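# Move the alphabetically first lettered box into the tote

## Task

Find the box in the office whose top carries the earliest letter of the alphabet and set it, and only it, inside the tote near the door, lying wholly within the tote with no part over its rim. The robot must stay upright and level: tipping over or finishing tilted counts as failure.

## Robot and tools

ROBOT. A Hello Robot Stretch 3 with a single arm: a two-wheeled base (0.33 m long, 0.34 m wide, round rear), a lift that rides up a mast, and a telescoping arm that reaches out to the robot's RIGHT side. The gripper moves forward or back only when the base drives. The base pivots about the point midway between its wheels, 0.05 m behind the front edge; it cannot move sideways. With the arm pulled in and the wrist folded, a turn sweeps a circle of radius 0.28 m; an unfolded, level wrist reaches past that circle.

FRAMES. All positions are metres. Base frame: origin on the floor between the drive wheels, x forward, y left, z up. hand_pose is reported in this frame at the point where closed fingertips meet; with all wrist joints at zero its x axis points up, y back toward the mast, z toward the robot's rear. Odometry frame: where the base frame was when the scene began. base_odometry counts wheel rotation only (slip looks like travel); heading is in rad, left positive, -3.142 to 3.142.

TOOL move. One call carries one action. Possible contents:
- base: an object with exactly one key. translate_m: a relative drive in metres, positive forward, -3 to 3. rotate_rad: a relative turn in radians, positive left, -6.4 to 6.4. Both are offsets counted from the base position in the latest state report (or from where it is if a move was still running).
- joints: an object of absolute targets keyed by joint name, any subset: lift_m 0 to 1.1; arm_m 0 to 0.52 (extension); wrist_yaw_rad -1.345 to 4.42 (0 along the arm, positive toward the front); wrist_pitch_rad -1.57 to 0.451 (0 level, negative tips fingers down); wrist_roll_rad -2.911 to 2.918 (0 fingers side by side); gripper_m -0.089 to 0.179 (larger is wider; tip gap is about 0.007 m below the value near closed, 0.025 m below when wide); head_pan_rad -3.953 to 1.73 (0 forward, positive left, -1.57 looks along the arm); head_tilt_rad -1.53 to 0.419 (negative down). Done tolerances: 0.004 for lift, arm and gripper, 0.02 for yaw and roll, 0.05 for pitch, 0.1 for the head.
- speeds: per-key top speeds (m/s or rad/s) for this action, not above max. pace: "default" or "max". Default/max: translate_m 0.12/0.30, rotate_rad 0.76/1.90, lift_m 0.11/0.15, arm_m 0.14/0.40. The base is capped at 0.10 m/s and 0.63 rad/s unless lift_m is under 0.30, arm_m under 0.03 and wrist_yaw_rad over 2.54.
- contact_limits: stop thresholds given next to their own command. arm_m, translate_m, rotate_rad: motor_effort percent 1 to 100 (arm drawing in trips at the negative value). lift_m: an object {"down": n, "up": n}, 1 to 100 percent of extra push beyond free motion; under about 12 may trip with no contact; if omitted it is roughly 32-47 down, 21-36 up. Base moves have no contact stop unless a limit is given; each wheel then stops on its own, which can swivel the robot.
- servos: "reboot", sent alone, re-enables servos that shut off.
- cameras: list from head_camera, nav_camera, wrist_camera, all; [] for none. blocking: true (default) waits until everything is at rest; false returns in about 0.5 s while motion continues. A new move overrides only the joints or base it names. Unknown keys make a call invalid; out-of-range values get it refused, and then the reply's later move, wait and finished_scene calls are skipped, as they are after any uncommanded stop. Moves end with "time_out" after 14 s.

OTHER TOOLS. wait(seconds 0 to 10, cameras) returns state and images; it ends early when motions finish. stop(cameras) brakes all your running motions; braked joints may keep pressing. zoom_image(camera, region [x0,y0,x1,y1] pixels, at most 504 by 504) enlarges part of the latest frame. finished_scene(scene) ends the current scene irreversibly; scene is that scene's number. The goal must remain true afterward without help.

RESULTS. "move" reads "done" or the worst status. base_status and joint_status: done, moving, off_target (resting short and maybe still pushing), contact_stop (joint goes slack until next command), time_out, torque_fault (limp until reboot). on_its_own lists uncommanded behaviour; its "held at" is a target, not a reading. motor_effort in percent, positive toward higher values, bracket shows the action's peak; positive wheel effort pushes forward. Wrist pitch maxes near 45, roll near 72. lidar_m: 12 distances from the base origin, 30-degree sectors counter-clockwise starting dead ahead (4th left, 7th behind, 10th right), seen only at 0.17 m height; "-" means nothing or closer than 0.15 m; glass is invisible and the 5th sector is partly blocked. wrist_depth_mm (45 to 1000) and head_depth_mm (280 to 4000) are 7x7 median depth grids from top left; "-" is out of range or unreadable. turned_by_wheels and turned_by_imu give the turn since last result; if they disagree by over 0.15 rad, believe the IMU. base_tilt in degrees, forward and right positive, with about 4 degrees fixed bias. head_camera images arrive rotated: turn a quarter clockwise to view upright; nav_camera needs a quarter counterclockwise.

GRIPPING. Close to a gripper_m below the object's width to hold it; open to at least 0.05 above its width to let go. Readings do not prove a grasp. If a heavy item slips, resend the close value.

CAUTIONS. Before folding the wrist (yaw to 3.0) or unfolding it, put lift_m within 0.32-0.95, wrist_pitch_rad at -0.4, roll near 0; once folded the lift may go to 0.25. With yaw under -0.4 keep pitch at -0.5 or lower. Pushing the arm against something rigid with the gripper above about 0.45 m, or driving while gripper holds or pushes something fixed, can tip the robot; if tilt appears, back the gripper off. Use low down limits when lowering onto surfaces. Wrist and head have no contact stop and overheat after sustained pushing. Avoid dropping the box, releasing it while moving, slamming or striking things. Loose objects may occasionally get nudged by outside forces. The simulation keeps running while you compose replies.

Each tool is called after "Emit:" by a JSON object that holds its "name" and its "arguments", one argument or row to a line.

## Session

Emit:
{"name": "move", "arguments": {

}}

Scene clock: 0.00 s.
base_odometry: x=+0.000 y=+0.000 heading=+0.000
turned_by_wheels: +0.000
turned_by_imu: +0.000
base_tilt: forward=+1.0 right=-0.1
lidar_m: 0.80 1.67 1.61 1.34 1.00 0.97 1.01 1.40 1.53 1.06 0.79 0.77
head_depth_mm: 723 721 721 719 718 715 717 / 769 768 768 764 764 763 762 / 821 821 819 818 816 815 815 / 884 878 876 874 879 872 871 / 948 944 944 942 942 938 935 / 2044 2152 2141 2178 2210 2205 2170 / 1930 1918 1938 1945 1954 1974 1973
base_status: not commanded
joint_positions: lift_m=+0.444 arm_m=+0.002 wrist_yaw_rad=+3.097 wrist_pitch_rad=-0.467 wrist_roll_rad=+0.000 gripper_m=+0.037 head_pan_rad=+0.000 head_tilt_rad=-0.002
joint_status: not commanded
measured_speeds: all 0
motor_effort: left_wheel=-0.3 right_wheel=+1.7 lift_m=+27.5 arm_m=-9.1 wrist_yaw_rad=+0.9 wrist_pitch_rad=+2.5 wrist_roll_rad=+0.7 gripper_m=-0.2 head_pan_rad=+0.6 head_tilt_rad=+6.0
hand_pose: x=-0.0114 y=+0.0710 z=+0.4454 quat_wxyz=(+0.179, +0.691, +0.148, +0.684) (m; base frame)
wrist_depth_mm: - - 146 - - - - / - - 158 - - - - / - - 172 - - - - / - 920 190 - - - - / 809 785 204 798 813 819 789 / 676 667 128 638 654 695 687 / 581 593 283 580 571 592 588
pictures: head_camera (sideways), nav_camera (sideways), wrist_camera
Images, in order (width x height): head_camera 896x504, nav_camera 672x504, wrist_camera 644x364.

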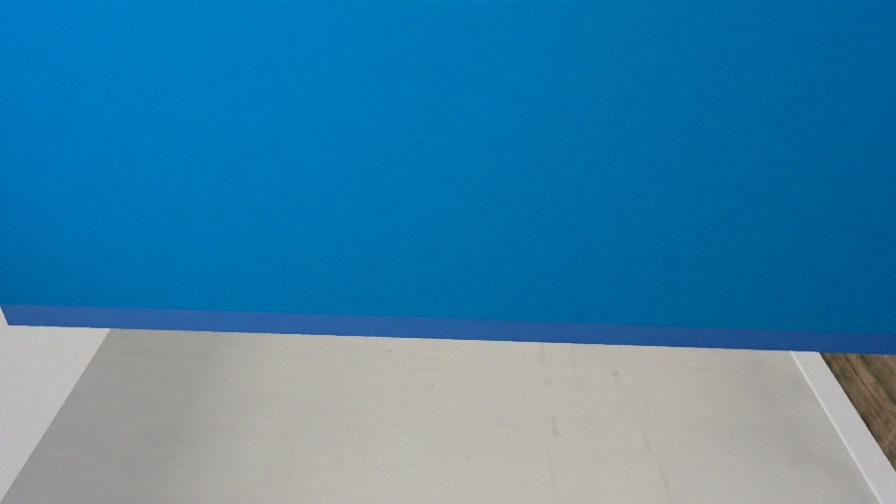

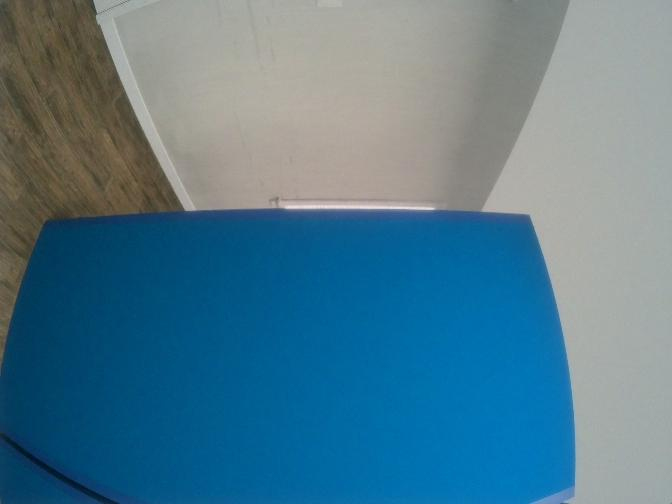

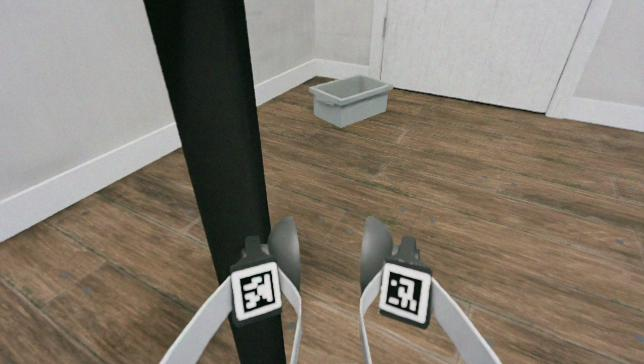

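Emit:
{"name": "move", "arguments": {
  "joints": {"head_pan_rad": 1.5, "head_tilt_rad": -0.35},
  "pace": "max",
  "cameras": ["nav_camera"]
}}

Emit:
{"name": "move", "arguments": {
  "joints": {"head_pan_rad": 0.4, "head_tilt_rad": -0.35},
  "pace": "max",
  "cameras": ["nav_camera"]
}}

Emit:
{"name": "move", "arguments": {
  "joints": {"head_pan_rad": -0.7, "head_tilt_rad": -0.35},
  "pace": "max",
  "cameras": ["nav_camera"]
}}

Emit:
{"name": "move", "arguments": {
  "joints": {"head_pan_rad": -1.8, "head_tilt_rad": -0.35},
  "pace": "max",
  "cameras": ["nav_camera"]
}}

Emit:
{"name": "move", "arguments": {
  "joints": {"head_pan_rad": -2.9, "head_tilt_rad": -0.35},
  "pace": "max",
  "cameras": ["nav_camera"]
}}

Emit:
{"name": "move", "arguments": {
  "joints": {"head_pan_rad": -3.9, "head_tilt_rad": -0.35},
  "pace": "max",
  "cameras": ["nav_camera"]
}}

Scene clock: 11.37 s.
move: done
base_odometry: x=+0.000 y=+0.000 heading=+0.000
turned_by_wheels: +0.000
turned_by_imu: +0.001
base_tilt: forward=+0.9 right=-0.1
lidar_m: 0.80 1.68 1.61 1.34 1.00 0.97 1.01 1.40 1.53 1.06 0.79 0.76
head_depth_mm: 1399 1470 1541 1621 1730 1792 1522 / 1479 1546 1627 1707 1841 1874 1503 / 1568 1664 1752 1858 2008 1763 1500 / 1552 1656 1761 1906 2002 1871 1507 / 1361 1431 1525 1612 1732 1773 1497 / 1212 1269 1335 1410 1501 1589 1505 / 1081 1139 1192 1246 1313 1393 1422
base_status: not commanded
joint_positions: lift_m=+0.444 arm_m=+0.002 wrist_yaw_rad=+3.097 wrist_pitch_rad=-0.467 wrist_roll_rad=+0.000 gripper_m=+0.037 head_pan_rad=+1.533 head_tilt_rad=-0.348
joint_status: all done
measured_speeds: all 0
motor_effort: left_wheel=-0.4(0.6) right_wheel=+2.4(2.6) lift_m=+29.9(30.2) arm_m=-20.3(20.5) wrist_yaw_rad=+0.8(1.2) wrist_pitch_rad=+2.5(2.7) wrist_roll_rad=+0.8(0.9) gripper_m=-0.3(1.0) head_pan_rad=-1.3(5.0) head_tilt_rad=-2.2(5.4)
hand_pose: x=-0.0114 y=+0.0710 z=+0.4454 quat_wxyz=(+0.179, +0.691, +0.148, +0.684) (m; base frame)
wrist_depth_mm: - - 146 - - - - / - - 158 - - - - / - - 172 - - - - / - 973 189 - - - - / 796 800 205 804 810 815 795 / 671 689 127 638 654 685 677 / 577 600 283 590 572 591 593
pictures: nav_camera (sideways)
Images, in order (width x height): nav_camera 672x504.

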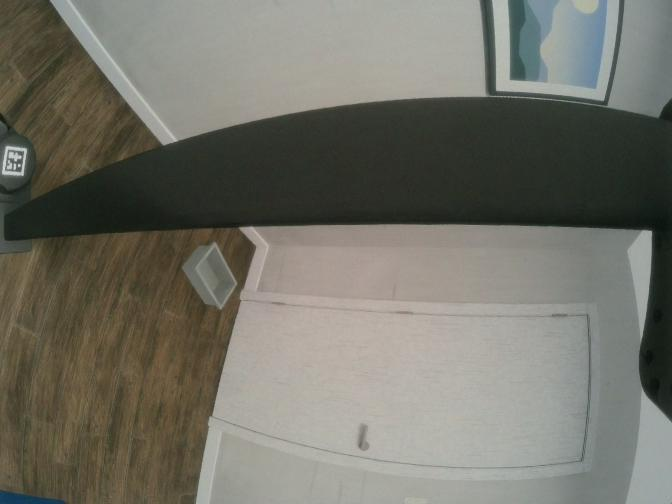

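Scene clock: 12.33 s.
move: done
base_odometry: x=+0.000 y=+0.000 heading=+0.000
turned_by_wheels: +0.000
turned_by_imu: +0.000
base_tilt: forward=+0.6 right=-0.1
lidar_m: 0.80 1.67 1.60 1.34 1.00 0.97 1.01 1.40 1.53 1.06 0.79 0.76
head_depth_mm: 2002 2097 904 947 982 1034 1079 / 1846 2012 2166 2355 2435 1807 1390 / 1765 1884 2028 2185 2283 1878 1511 / 1668 1778 1887 2015 2186 1864 1511 / 1581 1650 1764 1902 2011 1864 1492 / 1488 1578 1677 1784 1899 1859 1495 / 1416 1483 1571 1660 1795 1831 1480
base_status: not commanded
joint_positions: lift_m=+0.444 arm_m=+0.002 wrist_yaw_rad=+3.097 wrist_pitch_rad=-0.467 wrist_roll_rad=+0.000 gripper_m=+0.037 head_pan_rad=+0.393 head_tilt_rad=-0.349
joint_status: all done
measured_speeds: all 0
motor_effort: left_wheel=-0.5(0.6) right_wheel=+2.4(2.7) lift_m=+30.7(30.8) arm_m=-20.7(20.7) wrist_yaw_rad=+0.8(1.4) wrist_pitch_rad=+2.7(2.8) wrist_roll_rad=+0.8(1.0) gripper_m=+0.2(1.2) head_pan_rad=-2.3(5.3) head_tilt_rad=-1.9(3.3)
hand_pose: x=-0.0114 y=+0.0710 z=+0.4454 quat_wxyz=(+0.179, +0.691, +0.148, +0.684) (m; base frame)
wrist_depth_mm: - - 146 - - - - / - - 158 - - - - / - - 171 - - - - / - 944 190 - - - - / 806 790 204 800 795 798 808 / 678 669 128 639 647 689 679 / 583 604 283 584 568 586 581
pictures: nav_camera (sideways)
Images, in order (width x height): nav_camera 672x504.

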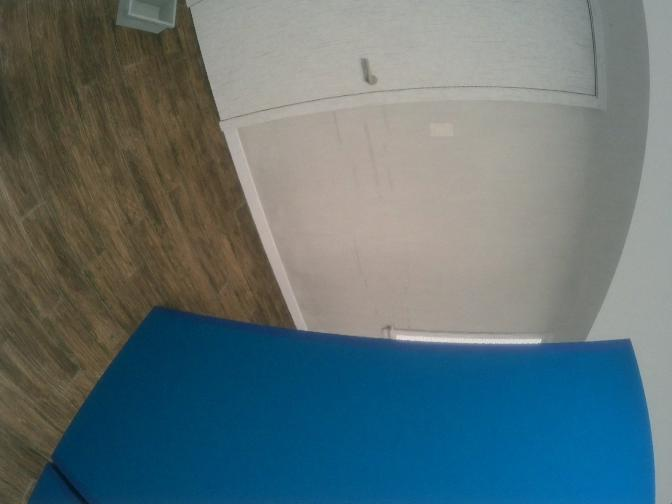

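Scene clock: 13.27 s.
move: done
base_odometry: x=+0.000 y=+0.000 heading=+0.000
turned_by_wheels: +0.000
turned_by_imu: +0.000
base_tilt: forward=+0.9 right=-0.2
lidar_m: 0.80 1.67 1.61 1.34 1.00 0.97 1.01 1.40 1.53 1.06 0.79 0.77
head_depth_mm: 664 700 748 802 864 939 1029 / 656 701 747 803 863 934 1011 / 642 683 726 780 839 911 1003 / 634 676 720 773 829 896 979 / 631 666 711 757 819 880 955 / 622 659 703 750 807 868 940 / 615 652 694 739 791 858 931
base_status: not commanded
joint_positions: lift_m=+0.444 arm_m=+0.002 wrist_yaw_rad=+3.097 wrist_pitch_rad=-0.467 wrist_roll_rad=+0.000 gripper_m=+0.037 head_pan_rad=-0.731 head_tilt_rad=-0.350
joint_status: all done
measured_speeds: all 0
motor_effort: left_wheel=-0.4(0.6) right_wheel=+2.1(2.7) lift_m=+30.3(30.9) arm_m=-20.2(20.6) wrist_yaw_rad=+0.8(1.2) wrist_pitch_rad=+2.5(2.8) wrist_roll_rad=+0.9(1.1) gripper_m=+0.1(1.0) head_pan_rad=+0.7(4.8) head_tilt_rad=-0.9(4.3)
hand_pose: x=-0.0114 y=+0.0710 z=+0.4454 quat_wxyz=(+0.179, +0.691, +0.148, +0.684) (m; base frame)
wrist_depth_mm: - - 147 - - - - / - - 158 - - - - / - - 173 - - - - / - 924 190 - - - - / 786 797 205 813 795 809 803 / 664 671 127 640 660 670 683 / 580 596 284 591 579 589 587
pictures: nav_camera (sideways)
Images, in order (width x height): nav_camera 672x504.

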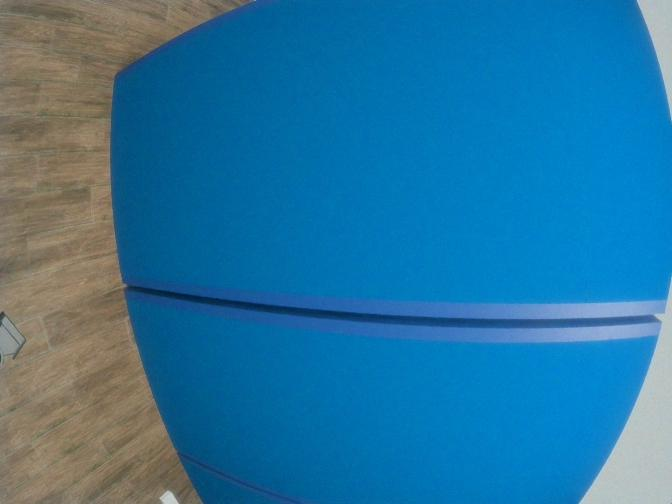

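Scene clock: 14.20 s.
move: done
base_odometry: x=+0.000 y=+0.000 heading=+0.000
turned_by_wheels: +0.000
turned_by_imu: +0.000
base_tilt: forward=+1.0 right=-0.1
lidar_m: 0.80 1.67 1.60 1.34 1.00 0.97 1.01 1.40 1.53 1.06 0.79 0.76
head_depth_mm: 1810 1888 1960 2093 2214 1891 1510 / 1860 1955 2000 1888 2269 1817 1517 / 1904 2020 2076 2290 2356 1879 1512 / 1921 2034 2026 2168 2277 1873 1497 / 1564 1660 1713 1821 1964 1868 1499 / 1297 1366 1424 1510 1566 1685 1501 / 1117 1155 1200 1250 1310 1375 1412
base_status: not commanded
joint_positions: lift_m=+0.444 arm_m=+0.002 wrist_yaw_rad=+3.097 wrist_pitch_rad=-0.467 wrist_roll_rad=+0.000 gripper_m=+0.037 head_pan_rad=-1.840 head_tilt_rad=-0.350
joint_status: all done
measured_speeds: all 0
motor_effort: left_wheel=-0.6(0.6) right_wheel=+2.2(2.8) lift_m=+30.4(30.7) arm_m=-20.0(20.8) wrist_yaw_rad=+0.8(1.2) wrist_pitch_rad=+2.4(2.7) wrist_roll_rad=+0.8(1.1) gripper_m=+0.8(1.2) head_pan_rad=+1.6(4.2) head_tilt_rad=-2.7(3.1)
hand_pose: x=-0.0114 y=+0.0710 z=+0.4454 quat_wxyz=(+0.179, +0.691, +0.148, +0.684) (m; base frame)
wrist_depth_mm: - - 146 - - - - / - - 158 - - - - / - - 171 - - - - / - 923 190 - - - - / 797 810 204 812 810 784 804 / 680 676 127 638 659 673 673 / 576 609 283 589 573 594 593
pictures: nav_camera (sideways)
Images, in order (width x height): nav_camera 672x504.

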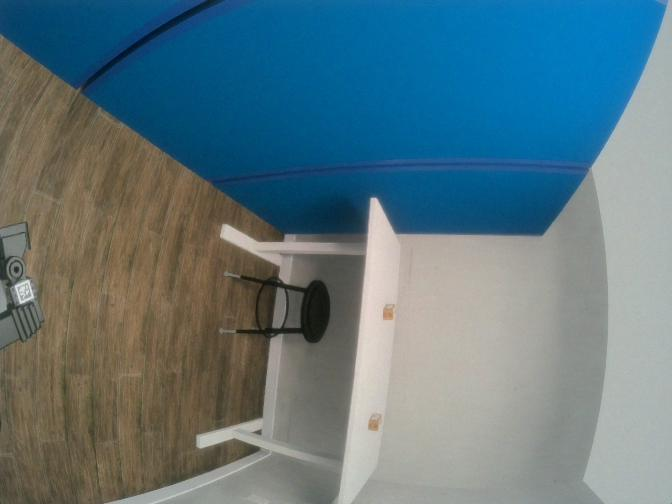

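Scene clock: 15.13 s.
move: done
base_odometry: x=+0.000 y=+0.000 heading=+0.000
turned_by_wheels: +0.000
turned_by_imu: +0.000
base_tilt: forward=+1.1 right=-0.1
lidar_m: 0.80 1.68 1.60 1.34 1.00 0.97 1.01 1.41 1.53 1.06 0.79 0.77
head_depth_mm: 935 977 1022 1066 1122 1178 1249 / 1007 1052 1108 1171 1240 1303 1374 / 1099 1154 1213 1293 1368 1460 1464 / 1208 1269 1340 1433 1543 1641 1506 / 1334 1419 1517 1630 1757 1811 1496 / 1482 1599 1721 1865 2021 1859 1488 / 1693 1820 1951 2183 2276 1846 1486
base_status: not commanded
joint_positions: lift_m=+0.444 arm_m=+0.002 wrist_yaw_rad=+3.097 wrist_pitch_rad=-0.467 wrist_roll_rad=+0.000 gripper_m=+0.037 head_pan_rad=-2.944 head_tilt_rad=-0.350
joint_status: all done
measured_speeds: all 0
motor_effort: left_wheel=-0.6(0.6) right_wheel=+2.1(2.7) lift_m=+30.4(30.7) arm_m=-19.8(20.6) wrist_yaw_rad=+0.6(1.1) wrist_pitch_rad=+2.5(2.8) wrist_roll_rad=+0.9(1.1) gripper_m=-0.6(1.0) head_pan_rad=+1.1(5.6) head_tilt_rad=-1.2(4.3)
hand_pose: x=-0.0114 y=+0.0710 z=+0.4454 quat_wxyz=(+0.179, +0.691, +0.148, +0.684) (m; base frame)
wrist_depth_mm: - - 146 - - - - / - - 159 - - - - / - - 173 - - - - / - 957 189 - - - - / 810 799 205 806 814 815 789 / 672 671 127 637 656 685 680 / 587 600 280 578 581 582 595
pictures: nav_camera (sideways)
Images, in order (width x height): nav_camera 672x504.

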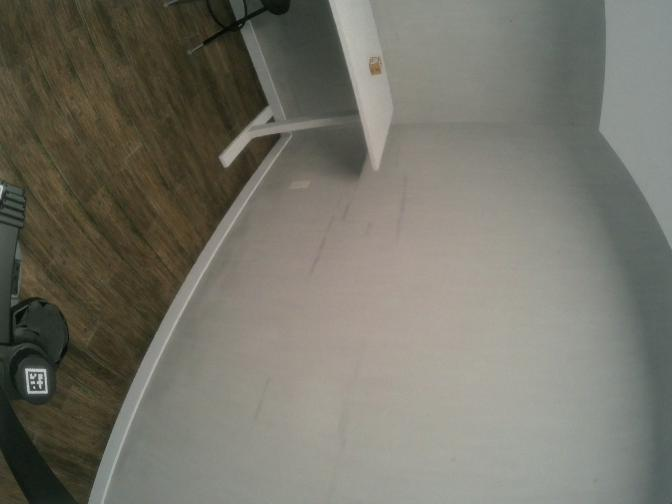

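Scene clock: 16.03 s.
move: done
base_odometry: x=+0.000 y=+0.000 heading=+0.000
turned_by_wheels: +0.000
turned_by_imu: +0.000
base_tilt: forward=+1.0 right=+0.0
lidar_m: 0.80 1.67 1.60 1.34 0.99 0.97 1.01 1.40 1.53 1.06 0.79 0.77
head_depth_mm: - - - - - - - / 843 925 969 - - - - / 832 903 963 1038 1111 1208 1309 / 819 889 944 1012 1086 1175 1285 / 806 870 927 995 1071 1154 1256 / 811 854 910 970 1046 1122 1218 / 796 841 895 953 1022 1101 1191
base_status: not commanded
joint_positions: lift_m=+0.444 arm_m=+0.002 wrist_yaw_rad=+3.097 wrist_pitch_rad=-0.467 wrist_roll_rad=+0.000 gripper_m=+0.037 head_pan_rad=-3.944 head_tilt_rad=-0.350
joint_status: all done
measured_speeds: all 0
motor_effort: left_wheel=-0.6(0.7) right_wheel=+1.9(2.5) lift_m=+30.3(30.5) arm_m=-19.7(20.4) wrist_yaw_rad=+0.9(1.1) wrist_pitch_rad=+2.5(2.7) wrist_roll_rad=+0.8(1.1) gripper_m=-1.0(1.4) head_pan_rad=+1.3(5.0) head_tilt_rad=-2.2(3.3)
hand_pose: x=-0.0114 y=+0.0710 z=+0.4454 quat_wxyz=(+0.179, +0.691, +0.148, +0.684) (m; base frame)
wrist_depth_mm: - - 146 - - - - / - - 158 - - - - / - - 172 - - - - / - 931 190 - - - - / 798 803 206 810 799 801 782 / 674 688 127 633 661 680 682 / 593 608 284 585 572 578 594
pictures: nav_camera (sideways)
Images, in order (width x height): nav_camera 672x504.

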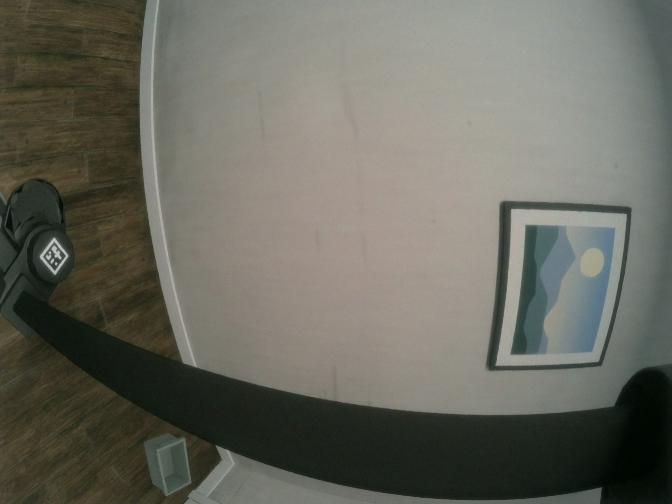

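Emit:
{"name": "move", "arguments": {
  "joints": {"head_pan_rad": -2.1, "head_tilt_rad": -0.45},
  "pace": "max",
  "cameras": ["head_camera"]
}}

Scene clock: 27.77 s.
move: done
base_odometry: x=+0.000 y=+0.000 heading=+0.000
turned_by_wheels: +0.000
turned_by_imu: +0.001
base_tilt: forward=+0.9 right=+0.0
lidar_m: 0.80 1.67 1.60 1.34 1.00 0.97 1.01 1.40 1.53 1.06 0.79 0.76
head_depth_mm: 1781 1910 1728 2253 2140 1700 1391 / 1809 1930 1743 2316 2163 1681 1395 / 1823 1954 1724 2252 2036 1675 1399 / 1850 1995 1660 2247 2075 1666 1381 / 1865 2015 1702 2374 2029 1664 1383 / 1901 2024 1812 2174 2064 1671 1386 / 1691 1739 1694 1830 1898 1664 1379
base_status: not commanded
joint_positions: lift_m=+0.444 arm_m=+0.002 wrist_yaw_rad=+3.097 wrist_pitch_rad=-0.467 wrist_roll_rad=+0.000 gripper_m=+0.037 head_pan_rad=-2.058 head_tilt_rad=-0.451
joint_status: all done
measured_speeds: all 0
motor_effort: left_wheel=-0.5(0.6) right_wheel=+2.3(2.7) lift_m=+29.9(30.5) arm_m=-19.3(20.2) wrist_yaw_rad=+0.5(1.5) wrist_pitch_rad=+2.4(2.9) wrist_roll_rad=+0.8(1.1) gripper_m=-0.6(1.0) head_pan_rad=-1.7(4.5) head_tilt_rad=-1.6(3.9)
hand_pose: x=-0.0114 y=+0.0710 z=+0.4454 quat_wxyz=(+0.179, +0.691, +0.148, +0.684) (m; base frame)
wrist_depth_mm: - - 146 - - - - / - - 158 - - - - / - - 173 - - - - / - 943 191 - - - - / 787 792 205 809 808 802 803 / 678 683 127 638 654 672 670 / 579 600 282 594 573 590 593
pictures: head_camera (sideways)
Images, in order (width x height): head_camera 896x504.

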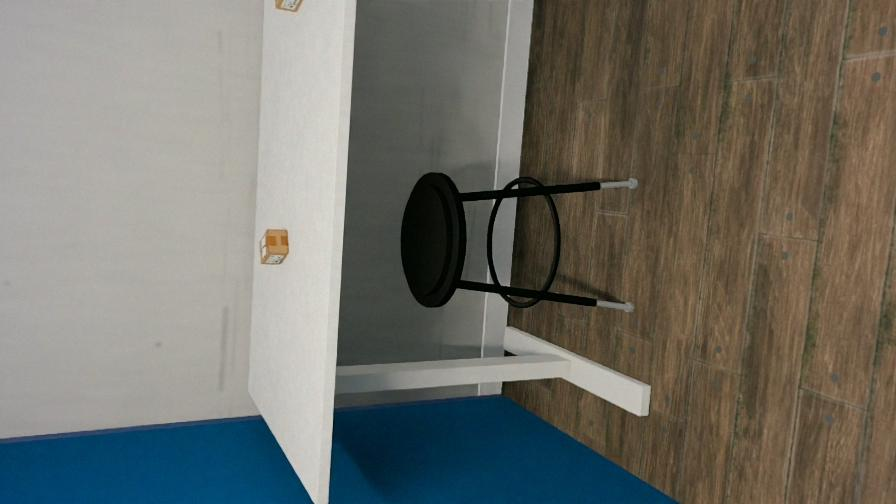

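Emit:
{"name": "zoom_image", "arguments": {
  "camera": "head_camera",
  "region": [250, 222, 300, 272]
}}

Emit:
{"name": "move", "arguments": {
  "joints": {"head_pan_rad": -2.35, "head_tilt_rad": -0.4},
  "pace": "max",
  "cameras": ["head_camera"]
}}

Scaled by 10.080 from the camera's 896x504 image, which has a finer 1280x720 frame.

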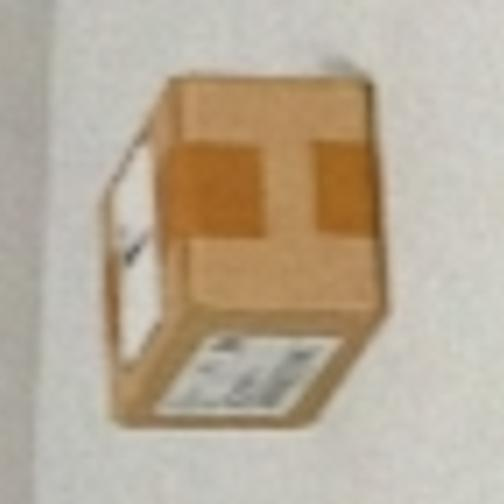

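Scene clock: 30.83 s.
move: done
base_odometry: x=+0.000 y=+0.000 heading=+0.000
turned_by_wheels: +0.000
turned_by_imu: +0.000
base_tilt: forward=+0.9 right=-0.2
lidar_m: 0.80 1.68 1.61 1.34 1.00 0.97 1.01 1.40 1.53 1.06 0.79 0.77
head_depth_mm: 1899 1958 1910 2016 2056 1784 1441 / 1920 2073 1937 2334 2127 1759 1449 / 1886 2048 1914 2366 2304 1757 1438 / 1869 1984 1904 2352 2257 1759 1434 / 1835 1975 1700 2261 2281 1750 1422 / 1814 1948 1679 2155 2141 1740 1425 / 1784 1894 1624 2108 2140 1744 1432
base_status: not commanded
joint_positions: lift_m=+0.444 arm_m=+0.002 wrist_yaw_rad=+3.097 wrist_pitch_rad=-0.467 wrist_roll_rad=+0.000 gripper_m=+0.037 head_pan_rad=-2.354 head_tilt_rad=-0.405
joint_status: all done
measured_speeds: all 0
motor_effort: left_wheel=-0.5(0.6) right_wheel=+2.2(2.7) lift_m=+29.9(30.3) arm_m=-19.2(19.9) wrist_yaw_rad=+1.2(1.3) wrist_pitch_rad=+2.4(2.6) wrist_roll_rad=+0.9(1.1) gripper_m=+0.4(1.3) head_pan_rad=-3.0(3.8) head_tilt_rad=+3.7(5.9)
hand_pose: x=-0.0114 y=+0.0710 z=+0.4454 quat_wxyz=(+0.179, +0.691, +0.148, +0.684) (m; base frame)
wrist_depth_mm: - - 146 - - - - / - - 158 - - - - / - - 173 - - - - / - 937 189 - - - - / 780 796 206 786 798 823 797 / 662 672 127 637 654 678 677 / 584 593 282 590 568 583 579
pictures: head_camera (sideways)
Images, in order (width x height): head_camera 896x504.

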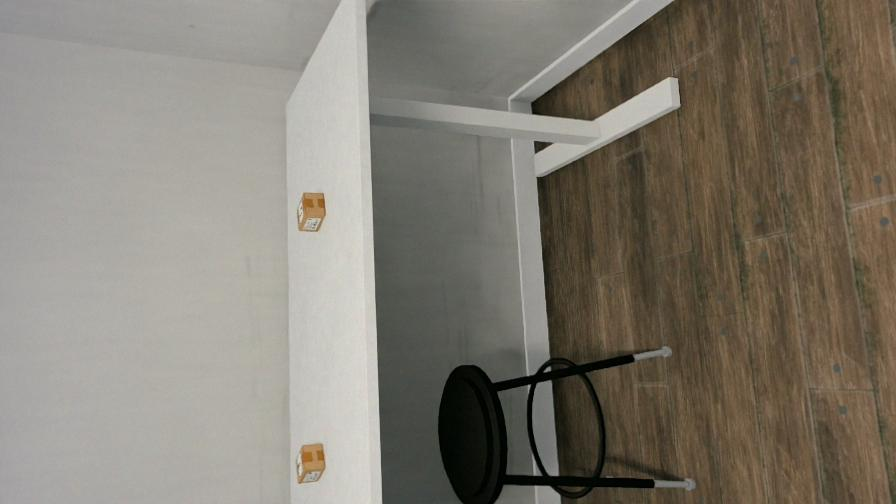

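Emit:
{"name": "zoom_image", "arguments": {
  "camera": "head_camera",
  "region": [290, 188, 334, 238]
}}

Emit:
{"name": "zoom_image", "arguments": {
  "camera": "head_camera",
  "region": [290, 440, 334, 490]
}}

Scaled by 10.080 from the camera's 896x504 image, which has a finer 1280x720 frame.

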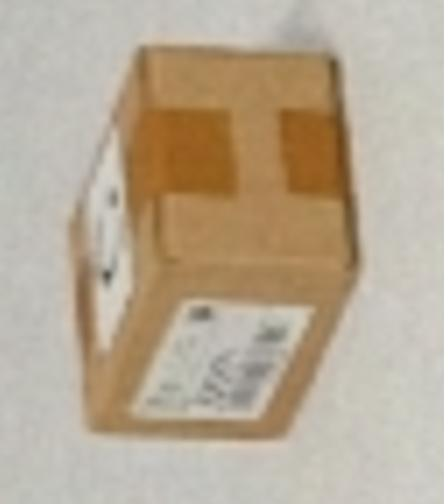

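Scaled by 10.080 from the camera's 896x504 image, which has a finer 1280x720 frame.

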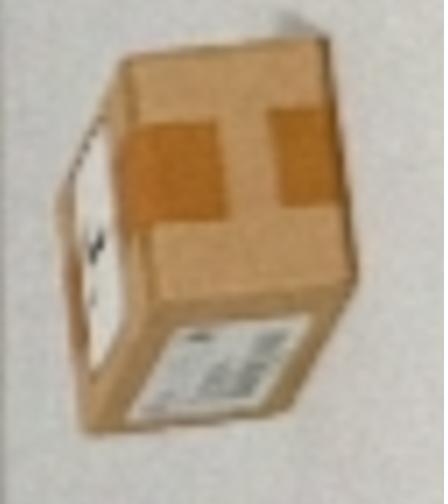

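Emit:
{"name": "move", "arguments": {
  "base": {"rotate_rad": 1.047},
  "joints": {"head_pan_rad": -3.14, "head_tilt_rad": -0.4},
  "pace": "max",
  "cameras": ["nav_camera", "wrist_camera"]
}}

Scene clock: 95.60 s.
move: done
base_odometry: x=+0.000 y=+0.000 heading=+1.046
turned_by_wheels: +1.046
turned_by_imu: +1.043
base_tilt: forward=+0.9 right=-0.2
lidar_m: 1.60 1.35 1.00 0.96 1.00 1.39 1.54 1.08 0.79 0.77 0.80 1.68
head_depth_mm: 1814 1928 1622 2219 2320 1772 1462 / 1832 1958 1778 2251 2299 1786 1445 / 1838 1971 1759 2276 2295 1769 1442 / 1851 1980 1758 2212 2285 1777 1448 / 1853 1976 1718 2254 2187 1775 1455 / 1868 1996 1731 2259 2088 1766 1437 / 1874 1984 1845 2073 2101 1767 1428
base_status: done
joint_positions: lift_m=+0.444 arm_m=+0.002 wrist_yaw_rad=+3.097 wrist_pitch_rad=-0.467 wrist_roll_rad=+0.000 gripper_m=+0.037 head_pan_rad=-3.146 head_tilt_rad=-0.400
joint_status: all done
measured_speeds: all 0
motor_effort: left_wheel=-10.1(14.8) right_wheel=+11.3(15.1) lift_m=+29.7(30.1) arm_m=-20.3(20.6) wrist_yaw_rad=+0.8(1.5) wrist_pitch_rad=+2.5(2.8) wrist_roll_rad=+0.8(1.0) gripper_m=+0.5(1.5) head_pan_rad=+3.3(5.1) head_tilt_rad=+2.2(4.3)
hand_pose: x=-0.0114 y=+0.0710 z=+0.4454 quat_wxyz=(+0.179, +0.691, +0.148, +0.684) (m; base frame)
wrist_depth_mm: - - 143 - - - - / - - 157 - - - - / - - 172 - - - - / - - 190 - - - - / 786 817 205 815 794 783 823 / 674 660 127 631 663 687 674 / 581 597 281 593 570 580 587
pictures: nav_camera (sideways), wrist_camera
Images, in order (width x height): nav_camera 672x504, wrist_camera 644x364.

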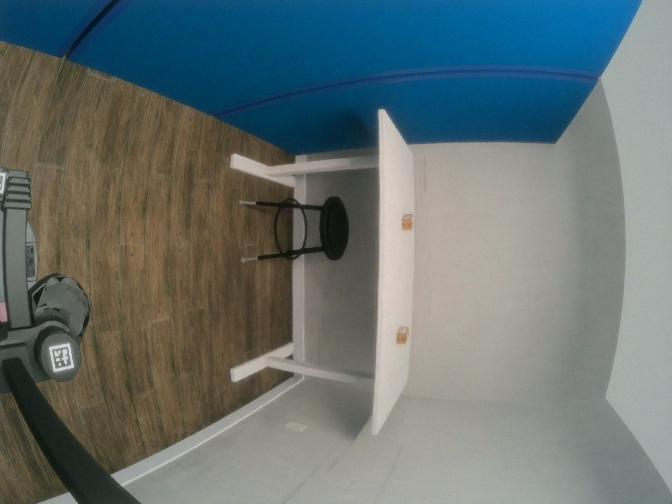

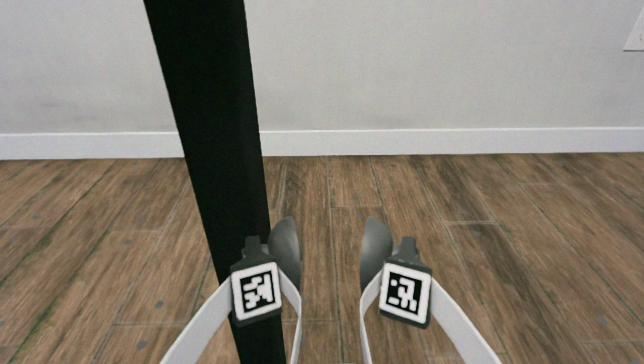

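Emit:
{"name": "move", "arguments": {
  "base": {"translate_m": -0.55},
  "joints": {"head_pan_rad": -3.14, "head_tilt_rad": -0.5},
  "pace": "max",
  "cameras": ["head_camera"]
}}

Scene clock: 107.90 s.
move: done
base_odometry: x=-0.275 y=-0.476 heading=+1.046
turned_by_wheels: +0.000
turned_by_imu: +0.003
base_tilt: forward=+0.9 right=-0.1
lidar_m: 2.14 1.36 1.01 0.97 1.01 1.33 0.99 1.00 0.78 0.76 0.79 1.09
head_depth_mm: 1334 1443 1228 957 1880 1607 1337 / 1345 1459 1224 950 1906 1603 1338 / 1346 1466 1209 1760 1924 1601 1341 / 1363 1481 1211 1334 1292 1518 1329 / 1368 1493 1156 1320 1266 1558 1339 / 1384 1501 1200 1416 1872 1554 1333 / 1396 1524 1188 1325 1550 1562 1338
base_status: done
joint_positions: lift_m=+0.444 arm_m=+0.002 wrist_yaw_rad=+3.097 wrist_pitch_rad=-0.467 wrist_roll_rad=+0.000 gripper_m=+0.037 head_pan_rad=-3.140 head_tilt_rad=-0.500
joint_status: all done
measured_speeds: all 0
motor_effort: left_wheel=-10.8(17.0) right_wheel=+2.7(7.7) lift_m=+29.4(30.0) arm_m=-17.0(19.5) wrist_yaw_rad=+0.6(1.4) wrist_pitch_rad=+2.5(2.9) wrist_roll_rad=+0.8(1.1) gripper_m=-0.3(1.5) head_pan_rad=+2.7(4.8) head_tilt_rad=-2.6(5.5)
hand_pose: x=-0.0114 y=+0.0710 z=+0.4454 quat_wxyz=(+0.179, +0.691, +0.148, +0.684) (m; base frame)
wrist_depth_mm: - - 143 - - - - / - - 157 - - - - / - - 172 - - - - / - - 189 - - - - / 804 793 205 796 802 797 804 / 666 677 127 632 667 668 680 / 585 597 281 591 567 578 585
pictures: head_camera (sideways)
Images, in order (width x height): head_camera 896x504.

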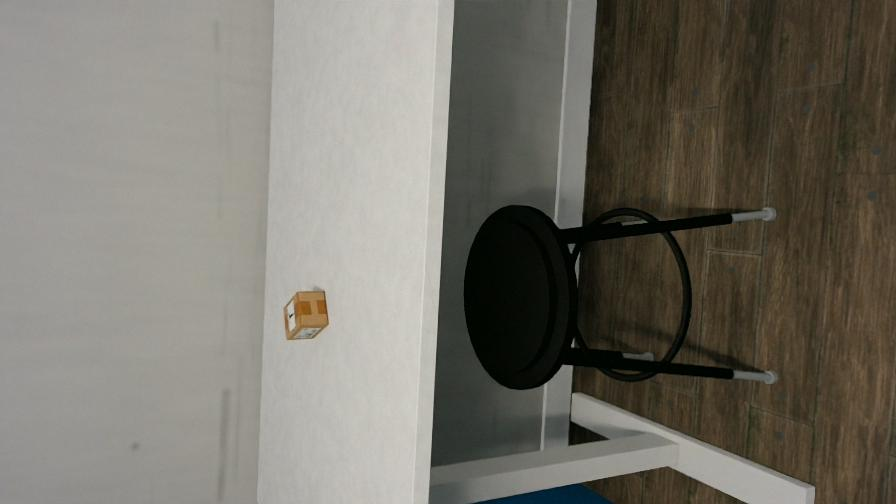

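Emit:
{"name": "zoom_image", "arguments": {
  "camera": "head_camera",
  "region": [276, 286, 336, 346]
}}

Emit:
{"name": "move", "arguments": {
  "joints": {"head_pan_rad": -3.7, "head_tilt_rad": -0.5},
  "pace": "max",
  "cameras": ["head_camera"]
}}

Scaled by 8.400 from the camera's 896x504 image, which has a finer 1280x720 frame.

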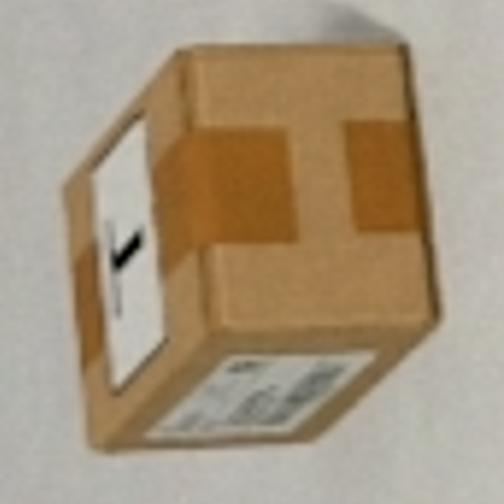

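Scene clock: 110.70 s.
move: done
base_odometry: x=-0.275 y=-0.476 heading=+1.046
turned_by_wheels: +0.000
turned_by_imu: +0.000
base_tilt: forward=+1.0 right=+0.0
lidar_m: 2.15 1.36 1.00 0.97 1.01 1.33 0.99 1.00 0.79 0.76 0.79 1.09
head_depth_mm: 1169 1236 1276 1373 1448 1525 1373 / 1320 1393 1374 1579 1718 1605 1342 / 1509 1633 1211 1869 1915 1570 1342 / 1542 1682 1208 1934 1817 1603 1338 / 1482 1593 1158 1915 1996 1613 1344 / 1412 1533 1171 1811 1921 1601 1337 / 1359 1449 1194 930 1852 1604 1327
base_status: not commanded
joint_positions: lift_m=+0.444 arm_m=+0.002 wrist_yaw_rad=+3.097 wrist_pitch_rad=-0.467 wrist_roll_rad=+0.000 gripper_m=+0.037 head_pan_rad=-3.706 head_tilt_rad=-0.500
joint_status: all done
measured_speeds: all 0
motor_effort: left_wheel=-10.9(10.9) right_wheel=+3.0(3.3) lift_m=+29.4(29.4) arm_m=-16.0(16.7) wrist_yaw_rad=+1.1(1.4) wrist_pitch_rad=+2.5(2.7) wrist_roll_rad=+0.9(1.1) gripper_m=-0.1(1.1) head_pan_rad=-1.3(4.4) head_tilt_rad=-1.6(7.1)
hand_pose: x=-0.0114 y=+0.0710 z=+0.4454 quat_wxyz=(+0.179, +0.691, +0.148, +0.684) (m; base frame)
wrist_depth_mm: - - 143 - - - - / - - 157 - - - - / - - 172 - - - - / - - 191 - - - - / 803 806 205 800 770 813 788 / 685 679 128 631 667 676 666 / 586 596 283 584 572 582 584
pictures: head_camera (sideways)
Images, in order (width x height): head_camera 896x504.

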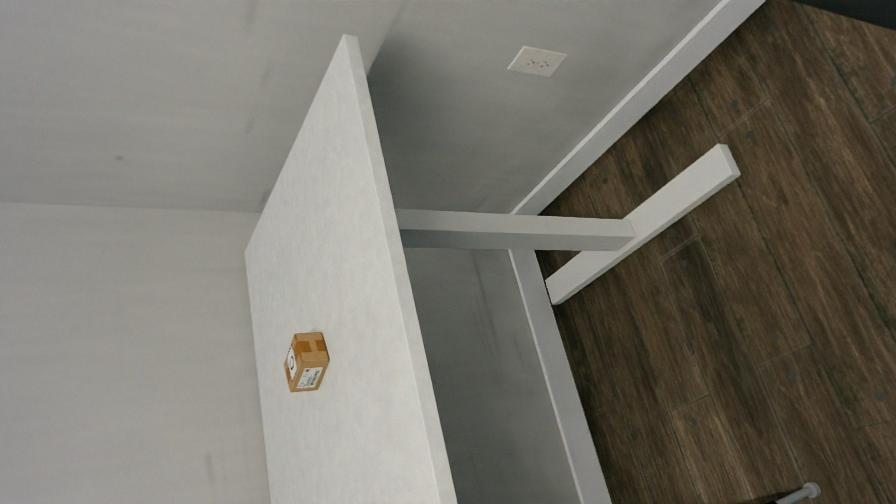

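Emit:
{"name": "zoom_image", "arguments": {
  "camera": "head_camera",
  "region": [278, 332, 338, 392]
}}

Scaled by 8.400 from the camera's 896x504 image, which has a finer 1280x720 frame.

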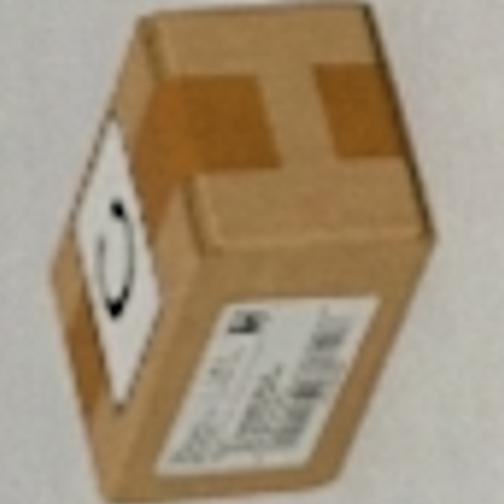

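Emit:
{"name": "move", "arguments": {
  "base": {"translate_m": -0.4},
  "joints": {"head_pan_rad": -3.3, "head_tilt_rad": -0.5},
  "pace": "max",
  "cameras": ["head_camera"]
}}

Scene clock: 124.13 s.
move: done
base_odometry: x=-0.476 y=-0.822 heading=+1.046
turned_by_wheels: +0.000
turned_by_imu: +0.001
base_tilt: forward=+0.8 right=-0.1
lidar_m: 2.54 1.37 1.01 0.98 1.01 1.01 0.59 0.63 0.78 0.75 0.78 1.08
head_depth_mm: 1045 1131 1188 818 614 1522 1345 / 1032 1120 1176 816 610 1525 1340 / 1025 1111 1164 811 608 1482 1342 / 1019 1107 1162 812 608 1480 1338 / 1009 1091 1151 807 608 876 1276 / 1001 1089 1150 805 604 841 1274 / 993 1073 1131 778 604 838 1274
base_status: done
joint_positions: lift_m=+0.444 arm_m=+0.002 wrist_yaw_rad=+3.097 wrist_pitch_rad=-0.467 wrist_roll_rad=+0.000 gripper_m=+0.037 head_pan_rad=-3.299 head_tilt_rad=-0.500
joint_status: all done
measured_speeds: all 0
motor_effort: left_wheel=-4.4(16.3) right_wheel=-3.8(11.4) lift_m=+28.7(29.2) arm_m=-13.7(15.4) wrist_yaw_rad=+1.0(1.4) wrist_pitch_rad=+2.4(2.9) wrist_roll_rad=+0.8(1.1) gripper_m=-0.5(1.3) head_pan_rad=-2.5(5.4) head_tilt_rad=-1.2(4.8)
hand_pose: x=-0.0114 y=+0.0710 z=+0.4454 quat_wxyz=(+0.179, +0.691, +0.148, +0.684) (m; base frame)
wrist_depth_mm: - - 143 - - - - / - - 157 - - - - / - - 172 - - - - / - - 190 - - - - / 797 814 204 796 790 802 811 / 672 681 128 631 664 681 669 / 578 592 283 589 575 576 588
pictures: head_camera (sideways)
Images, in order (width x height): head_camera 896x504.

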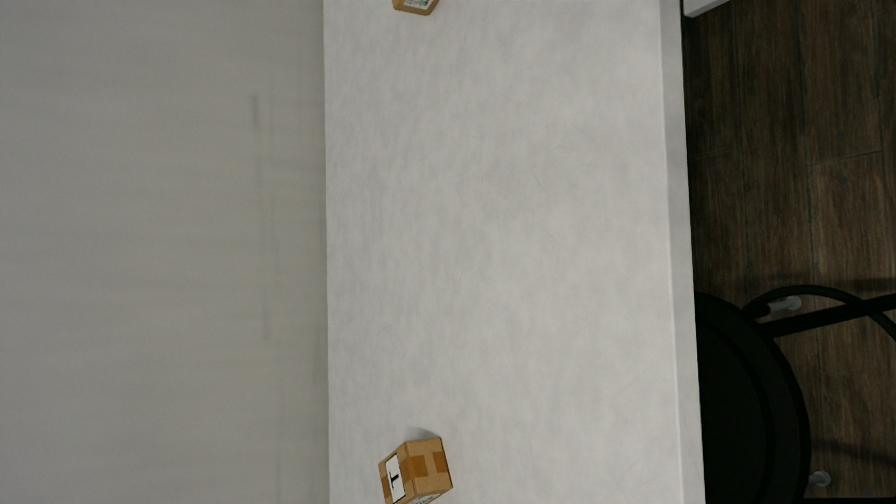

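Emit:
{"name": "zoom_image", "arguments": {
  "camera": "head_camera",
  "region": [374, 432, 458, 504]
}}

Emit:
{"name": "move", "arguments": {
  "joints": {"head_pan_rad": -3.8, "head_tilt_rad": -0.5},
  "pace": "max",
  "cameras": ["head_camera"]
}}

Scaled by 6.000 from the camera's 896x504 image, which has a finer 1280x720 frame.

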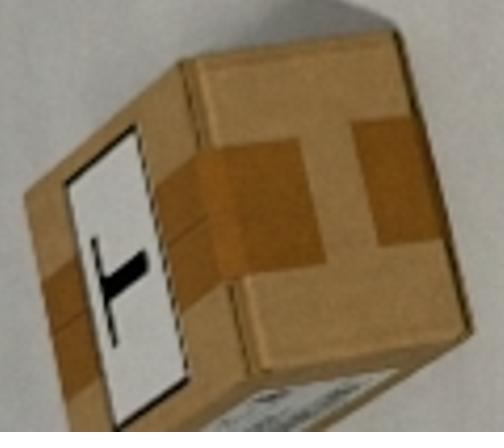

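Scene clock: 127.40 s.
move: done
base_odometry: x=-0.476 y=-0.822 heading=+1.046
turned_by_wheels: +0.000
turned_by_imu: +0.000
base_tilt: forward=+0.8 right=+0.0
lidar_m: 2.54 1.37 1.01 0.97 1.02 1.01 0.59 0.63 0.78 0.75 0.79 1.09
head_depth_mm: 1060 1119 1152 819 1383 - - / 1174 1242 1267 811 1509 1560 1333 / 1281 1380 1215 811 1224 1440 1341 / 1229 1344 1214 810 652 1596 1340 / 1168 1265 1205 808 607 1589 1333 / 1104 1187 1200 807 605 1509 1331 / 1046 1116 1151 803 606 531 1334
base_status: not commanded
joint_positions: lift_m=+0.444 arm_m=+0.002 wrist_yaw_rad=+3.097 wrist_pitch_rad=-0.467 wrist_roll_rad=+0.000 gripper_m=+0.037 head_pan_rad=-3.813 head_tilt_rad=-0.500
joint_status: all done
measured_speeds: all 0
motor_effort: left_wheel=-4.3(4.5) right_wheel=-3.5(4.1) lift_m=+28.4(28.8) arm_m=-12.4(12.9) wrist_yaw_rad=+0.8(1.1) wrist_pitch_rad=+2.4(2.8) wrist_roll_rad=+0.9(1.1) gripper_m=+0.2(1.3) head_pan_rad=-2.2(4.2) head_tilt_rad=-1.9(3.9)
hand_pose: x=-0.0114 y=+0.0710 z=+0.4454 quat_wxyz=(+0.179, +0.691, +0.148, +0.684) (m; base frame)
wrist_depth_mm: - - 143 - - - - / - - 158 - - - - / - - 173 - - - - / - - 188 - - - - / 787 810 204 797 808 795 789 / 669 686 127 633 659 690 684 / 581 605 281 581 577 596 587
pictures: head_camera (sideways)
Images, in order (width x height): head_camera 896x504.

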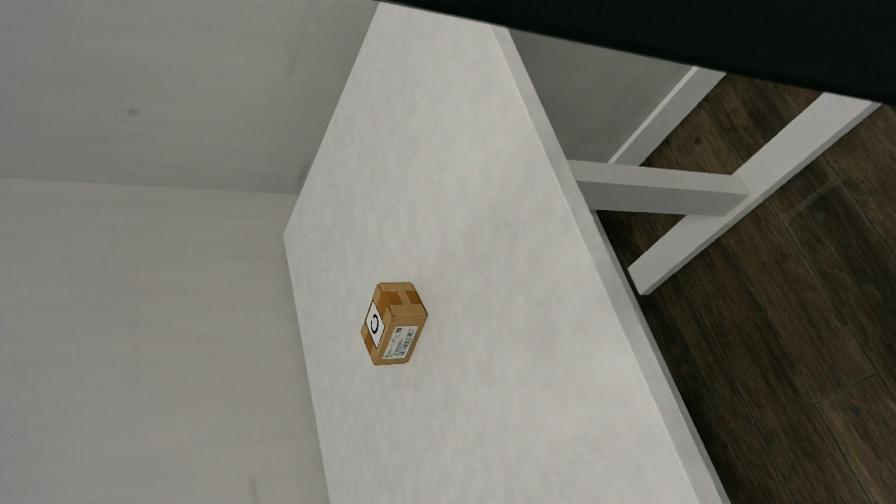

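Emit:
{"name": "zoom_image", "arguments": {
  "camera": "head_camera",
  "region": [354, 276, 438, 372]
}}

Scaled by 5.250 from the camera's 896x504 image, which has a finer 1280x720 frame.

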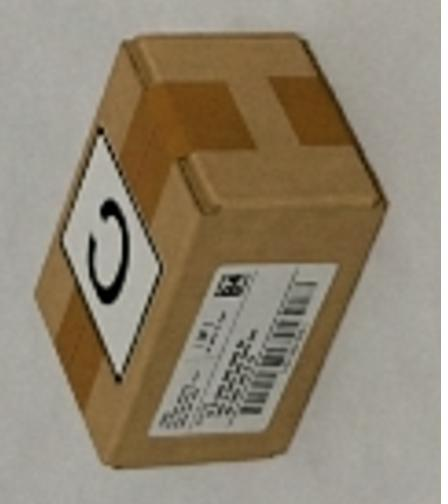

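Emit:
{"name": "move", "arguments": {
  "base": {"translate_m": 1.5},
  "joints": {"head_pan_rad": 0.3, "head_tilt_rad": -0.5},
  "pace": "max",
  "cameras": ["head_camera", "nav_camera"]
}}

Scene clock: 156.50 s.
move: time_out
base_odometry: x=+0.226 y=+0.391 heading=+1.046
turned_by_wheels: +0.000
turned_by_imu: +0.001
base_tilt: forward=+1.0 right=-0.2
lidar_m: 1.16 1.21 0.99 0.96 1.00 1.38 1.99 1.08 0.80 0.77 1.65 1.22
head_depth_mm: 938 1005 1086 1188 1307 1452 1355 / 970 1046 1128 1243 1368 1504 1343 / 1002 1080 1174 1297 1433 1565 1340 / 1037 1128 1223 1359 1519 1599 1333 / 1076 1166 1290 1429 1601 1582 1306 / 1142 1243 1370 1533 1732 1599 1286 / 1192 1310 1420 1545 1673 1601 1300
base_status: translate_m time_out (by the wheels' count: +1.4015 of +1.5000)
joint_positions: lift_m=+0.444 arm_m=+0.002 wrist_yaw_rad=+3.097 wrist_pitch_rad=-0.467 wrist_roll_rad=+0.000 gripper_m=+0.037 head_pan_rad=+0.300 head_tilt_rad=-0.500
joint_status: all done
measured_speeds: all 0
motor_effort: left_wheel=+0.4(12.9) right_wheel=+3.4(17.1) lift_m=+27.6(28.6) arm_m=-6.8(11.6) wrist_yaw_rad=+0.7(1.5) wrist_pitch_rad=+2.5(2.9) wrist_roll_rad=+0.8(1.2) gripper_m=-0.3(1.5) head_pan_rad=-3.0(5.1) head_tilt_rad=+0.5(4.0)
hand_pose: x=-0.0114 y=+0.0710 z=+0.4454 quat_wxyz=(+0.179, +0.691, +0.148, +0.684) (m; base frame)
wrist_depth_mm: - - 143 - - 900 - / - - 155 - - - - / - - 173 - - - - / - - 190 - - - - / 801 799 204 804 803 802 758 / 675 697 127 634 656 689 666 / 577 606 282 587 573 593 587
pictures: head_camera (sideways), nav_camera (sideways)
Images, in order (width x height): head_camera 896x504, nav_camera 672x504.

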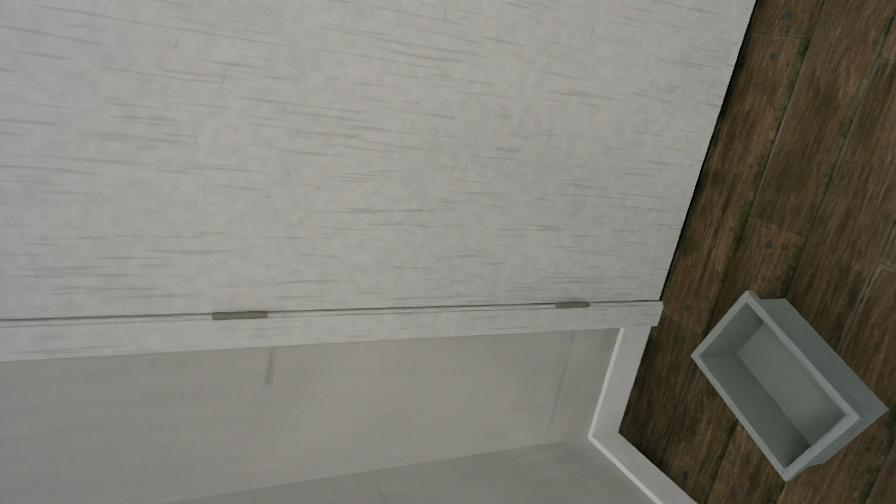

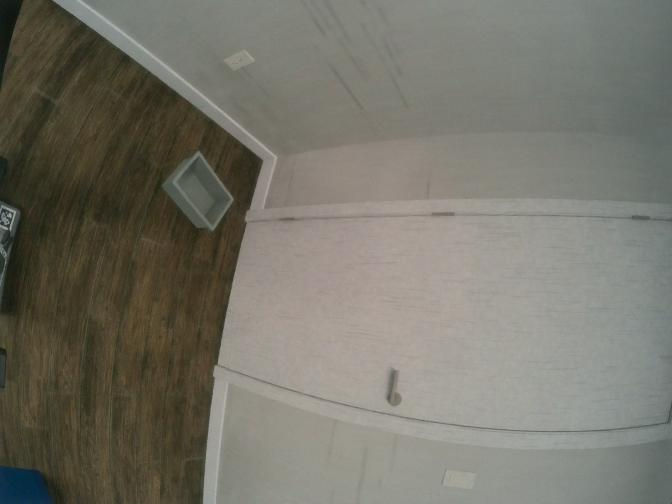

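Emit:
{"name": "move", "arguments": {
  "joints": {"lift_m": 0.27, "head_pan_rad": -1.0, "head_tilt_rad": -0.4},
  "pace": "max",
  "cameras": ["nav_camera"]
}}

Emit:
{"name": "move", "arguments": {
  "base": {"translate_m": 0.62},
  "joints": {"head_pan_rad": -1.4, "head_tilt_rad": -0.4},
  "pace": "max",
  "cameras": ["nav_camera"]
}}

Scene clock: 173.57 s.
move: done
base_odometry: x=+0.226 y=+0.391 heading=+1.046
turned_by_wheels: +0.000
turned_by_imu: +0.001
base_tilt: forward=+0.9 right=-0.1
lidar_m: 1.16 1.20 0.99 0.96 1.00 1.38 1.99 1.08 0.80 0.77 1.65 1.22
head_depth_mm: 2704 3034 3517 3315 2236 907 970 / 2241 2471 2784 2957 2321 1774 1447 / 1926 2104 2297 2556 2297 1771 1435 / 1700 1828 2002 2153 2168 1764 1434 / 1517 1604 1721 1839 1983 1748 1433 / 1372 1431 1542 1637 1745 1750 1438 / 1240 1305 1380 1469 1555 1621 1427
base_status: not commanded
joint_positions: lift_m=+0.270 arm_m=+0.002 wrist_yaw_rad=+3.097 wrist_pitch_rad=-0.469 wrist_roll_rad=+0.000 gripper_m=+0.037 head_pan_rad=-1.015 head_tilt_rad=-0.401
joint_status: all done
measured_speeds: translate_m=+0.000 rotate_rad=+0.000 lift_m=+0.000 arm_m=+0.000 wrist_yaw_rad=+0.000 wrist_pitch_rad=+0.000 wrist_roll_rad=+0.000 head_pan_rad=+0.024 head_tilt_rad=+0.000
motor_effort: left_wheel=+0.3(0.5) right_wheel=+3.2(3.9) lift_m=+21.6(26.9) arm_m=-4.6(5.7) wrist_yaw_rad=+1.6(1.6) wrist_pitch_rad=+2.8(2.9) wrist_roll_rad=+0.9(1.1) gripper_m=+0.1(1.4) head_pan_rad=+3.4(5.3) head_tilt_rad=+3.0(5.7)
hand_pose: x=-0.0114 y=+0.0708 z=+0.2715 quat_wxyz=(+0.180, +0.691, +0.149, +0.684) (m; base frame)
wrist_depth_mm: - - 143 - - - - / - 158 156 - - - - / 901 877 173 895 883 874 839 / 690 702 189 690 685 689 654 / 567 561 206 568 561 560 563 / 480 289 128 271 460 473 481 / 250 255 242 248 263 411 410
pictures: nav_camera (sideways)
Images, in order (width x height): nav_camera 672x504.

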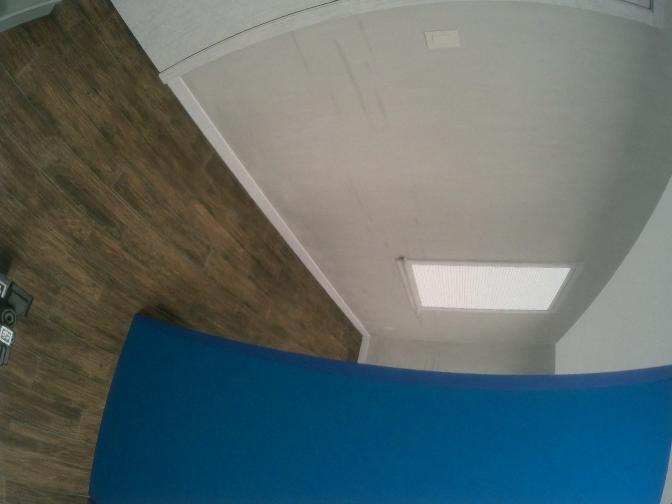

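Scene clock: 176.97 s.
move: done
base_odometry: x=+0.537 y=+0.927 heading=+1.045
turned_by_wheels: +0.000
turned_by_imu: -0.001
base_tilt: forward=+1.0 right=+0.0
lidar_m: 0.54 0.56 0.77 0.95 0.99 1.37 2.60 1.09 0.88 2.11 0.79 0.56
head_depth_mm: 3188 3352 3660 3345 2345 1796 1452 / 3250 3407 3746 3293 2297 1784 1449 / 3122 3419 3682 3227 2281 1785 1440 / 1959 2126 2263 2557 2256 1763 1446 / 1451 1536 1647 1756 1877 1723 1432 / 1155 1211 1259 1328 1398 1481 1394 / 953 989 1021 1064 1110 1162 1214
base_status: done
joint_positions: lift_m=+0.270 arm_m=+0.002 wrist_yaw_rad=+3.097 wrist_pitch_rad=-0.469 wrist_roll_rad=+0.000 gripper_m=+0.037 head_pan_rad=-1.402 head_tilt_rad=-0.400
joint_status: all done
measured_speeds: all 0
motor_effort: left_wheel=-3.2(15.6) right_wheel=+7.9(13.2) lift_m=+25.3(25.3) arm_m=-3.7(4.9) wrist_yaw_rad=+0.5(1.4) wrist_pitch_rad=+3.0(3.2) wrist_roll_rad=+0.8(1.0) gripper_m=-0.2(1.1) head_pan_rad=+2.1(5.0) head_tilt_rad=+3.2(5.0)
hand_pose: x=-0.0114 y=+0.0708 z=+0.2715 quat_wxyz=(+0.180, +0.691, +0.149, +0.684) (m; base frame)
wrist_depth_mm: - - 142 - - - 556 / - - 156 - - - 597 / 891 874 173 817 - 848 634 / 683 687 189 658 - 693 632 / 556 570 204 560 560 561 556 / 474 289 128 271 465 476 479 / 249 258 242 249 261 413 408
pictures: nav_camera (sideways)
Images, in order (width x height): nav_camera 672x504.

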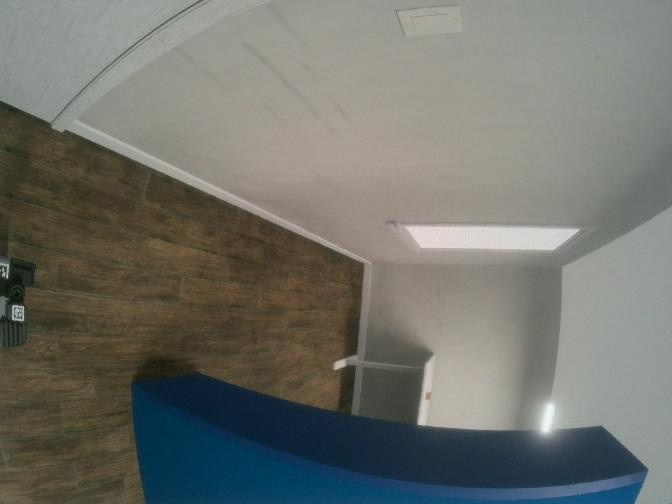

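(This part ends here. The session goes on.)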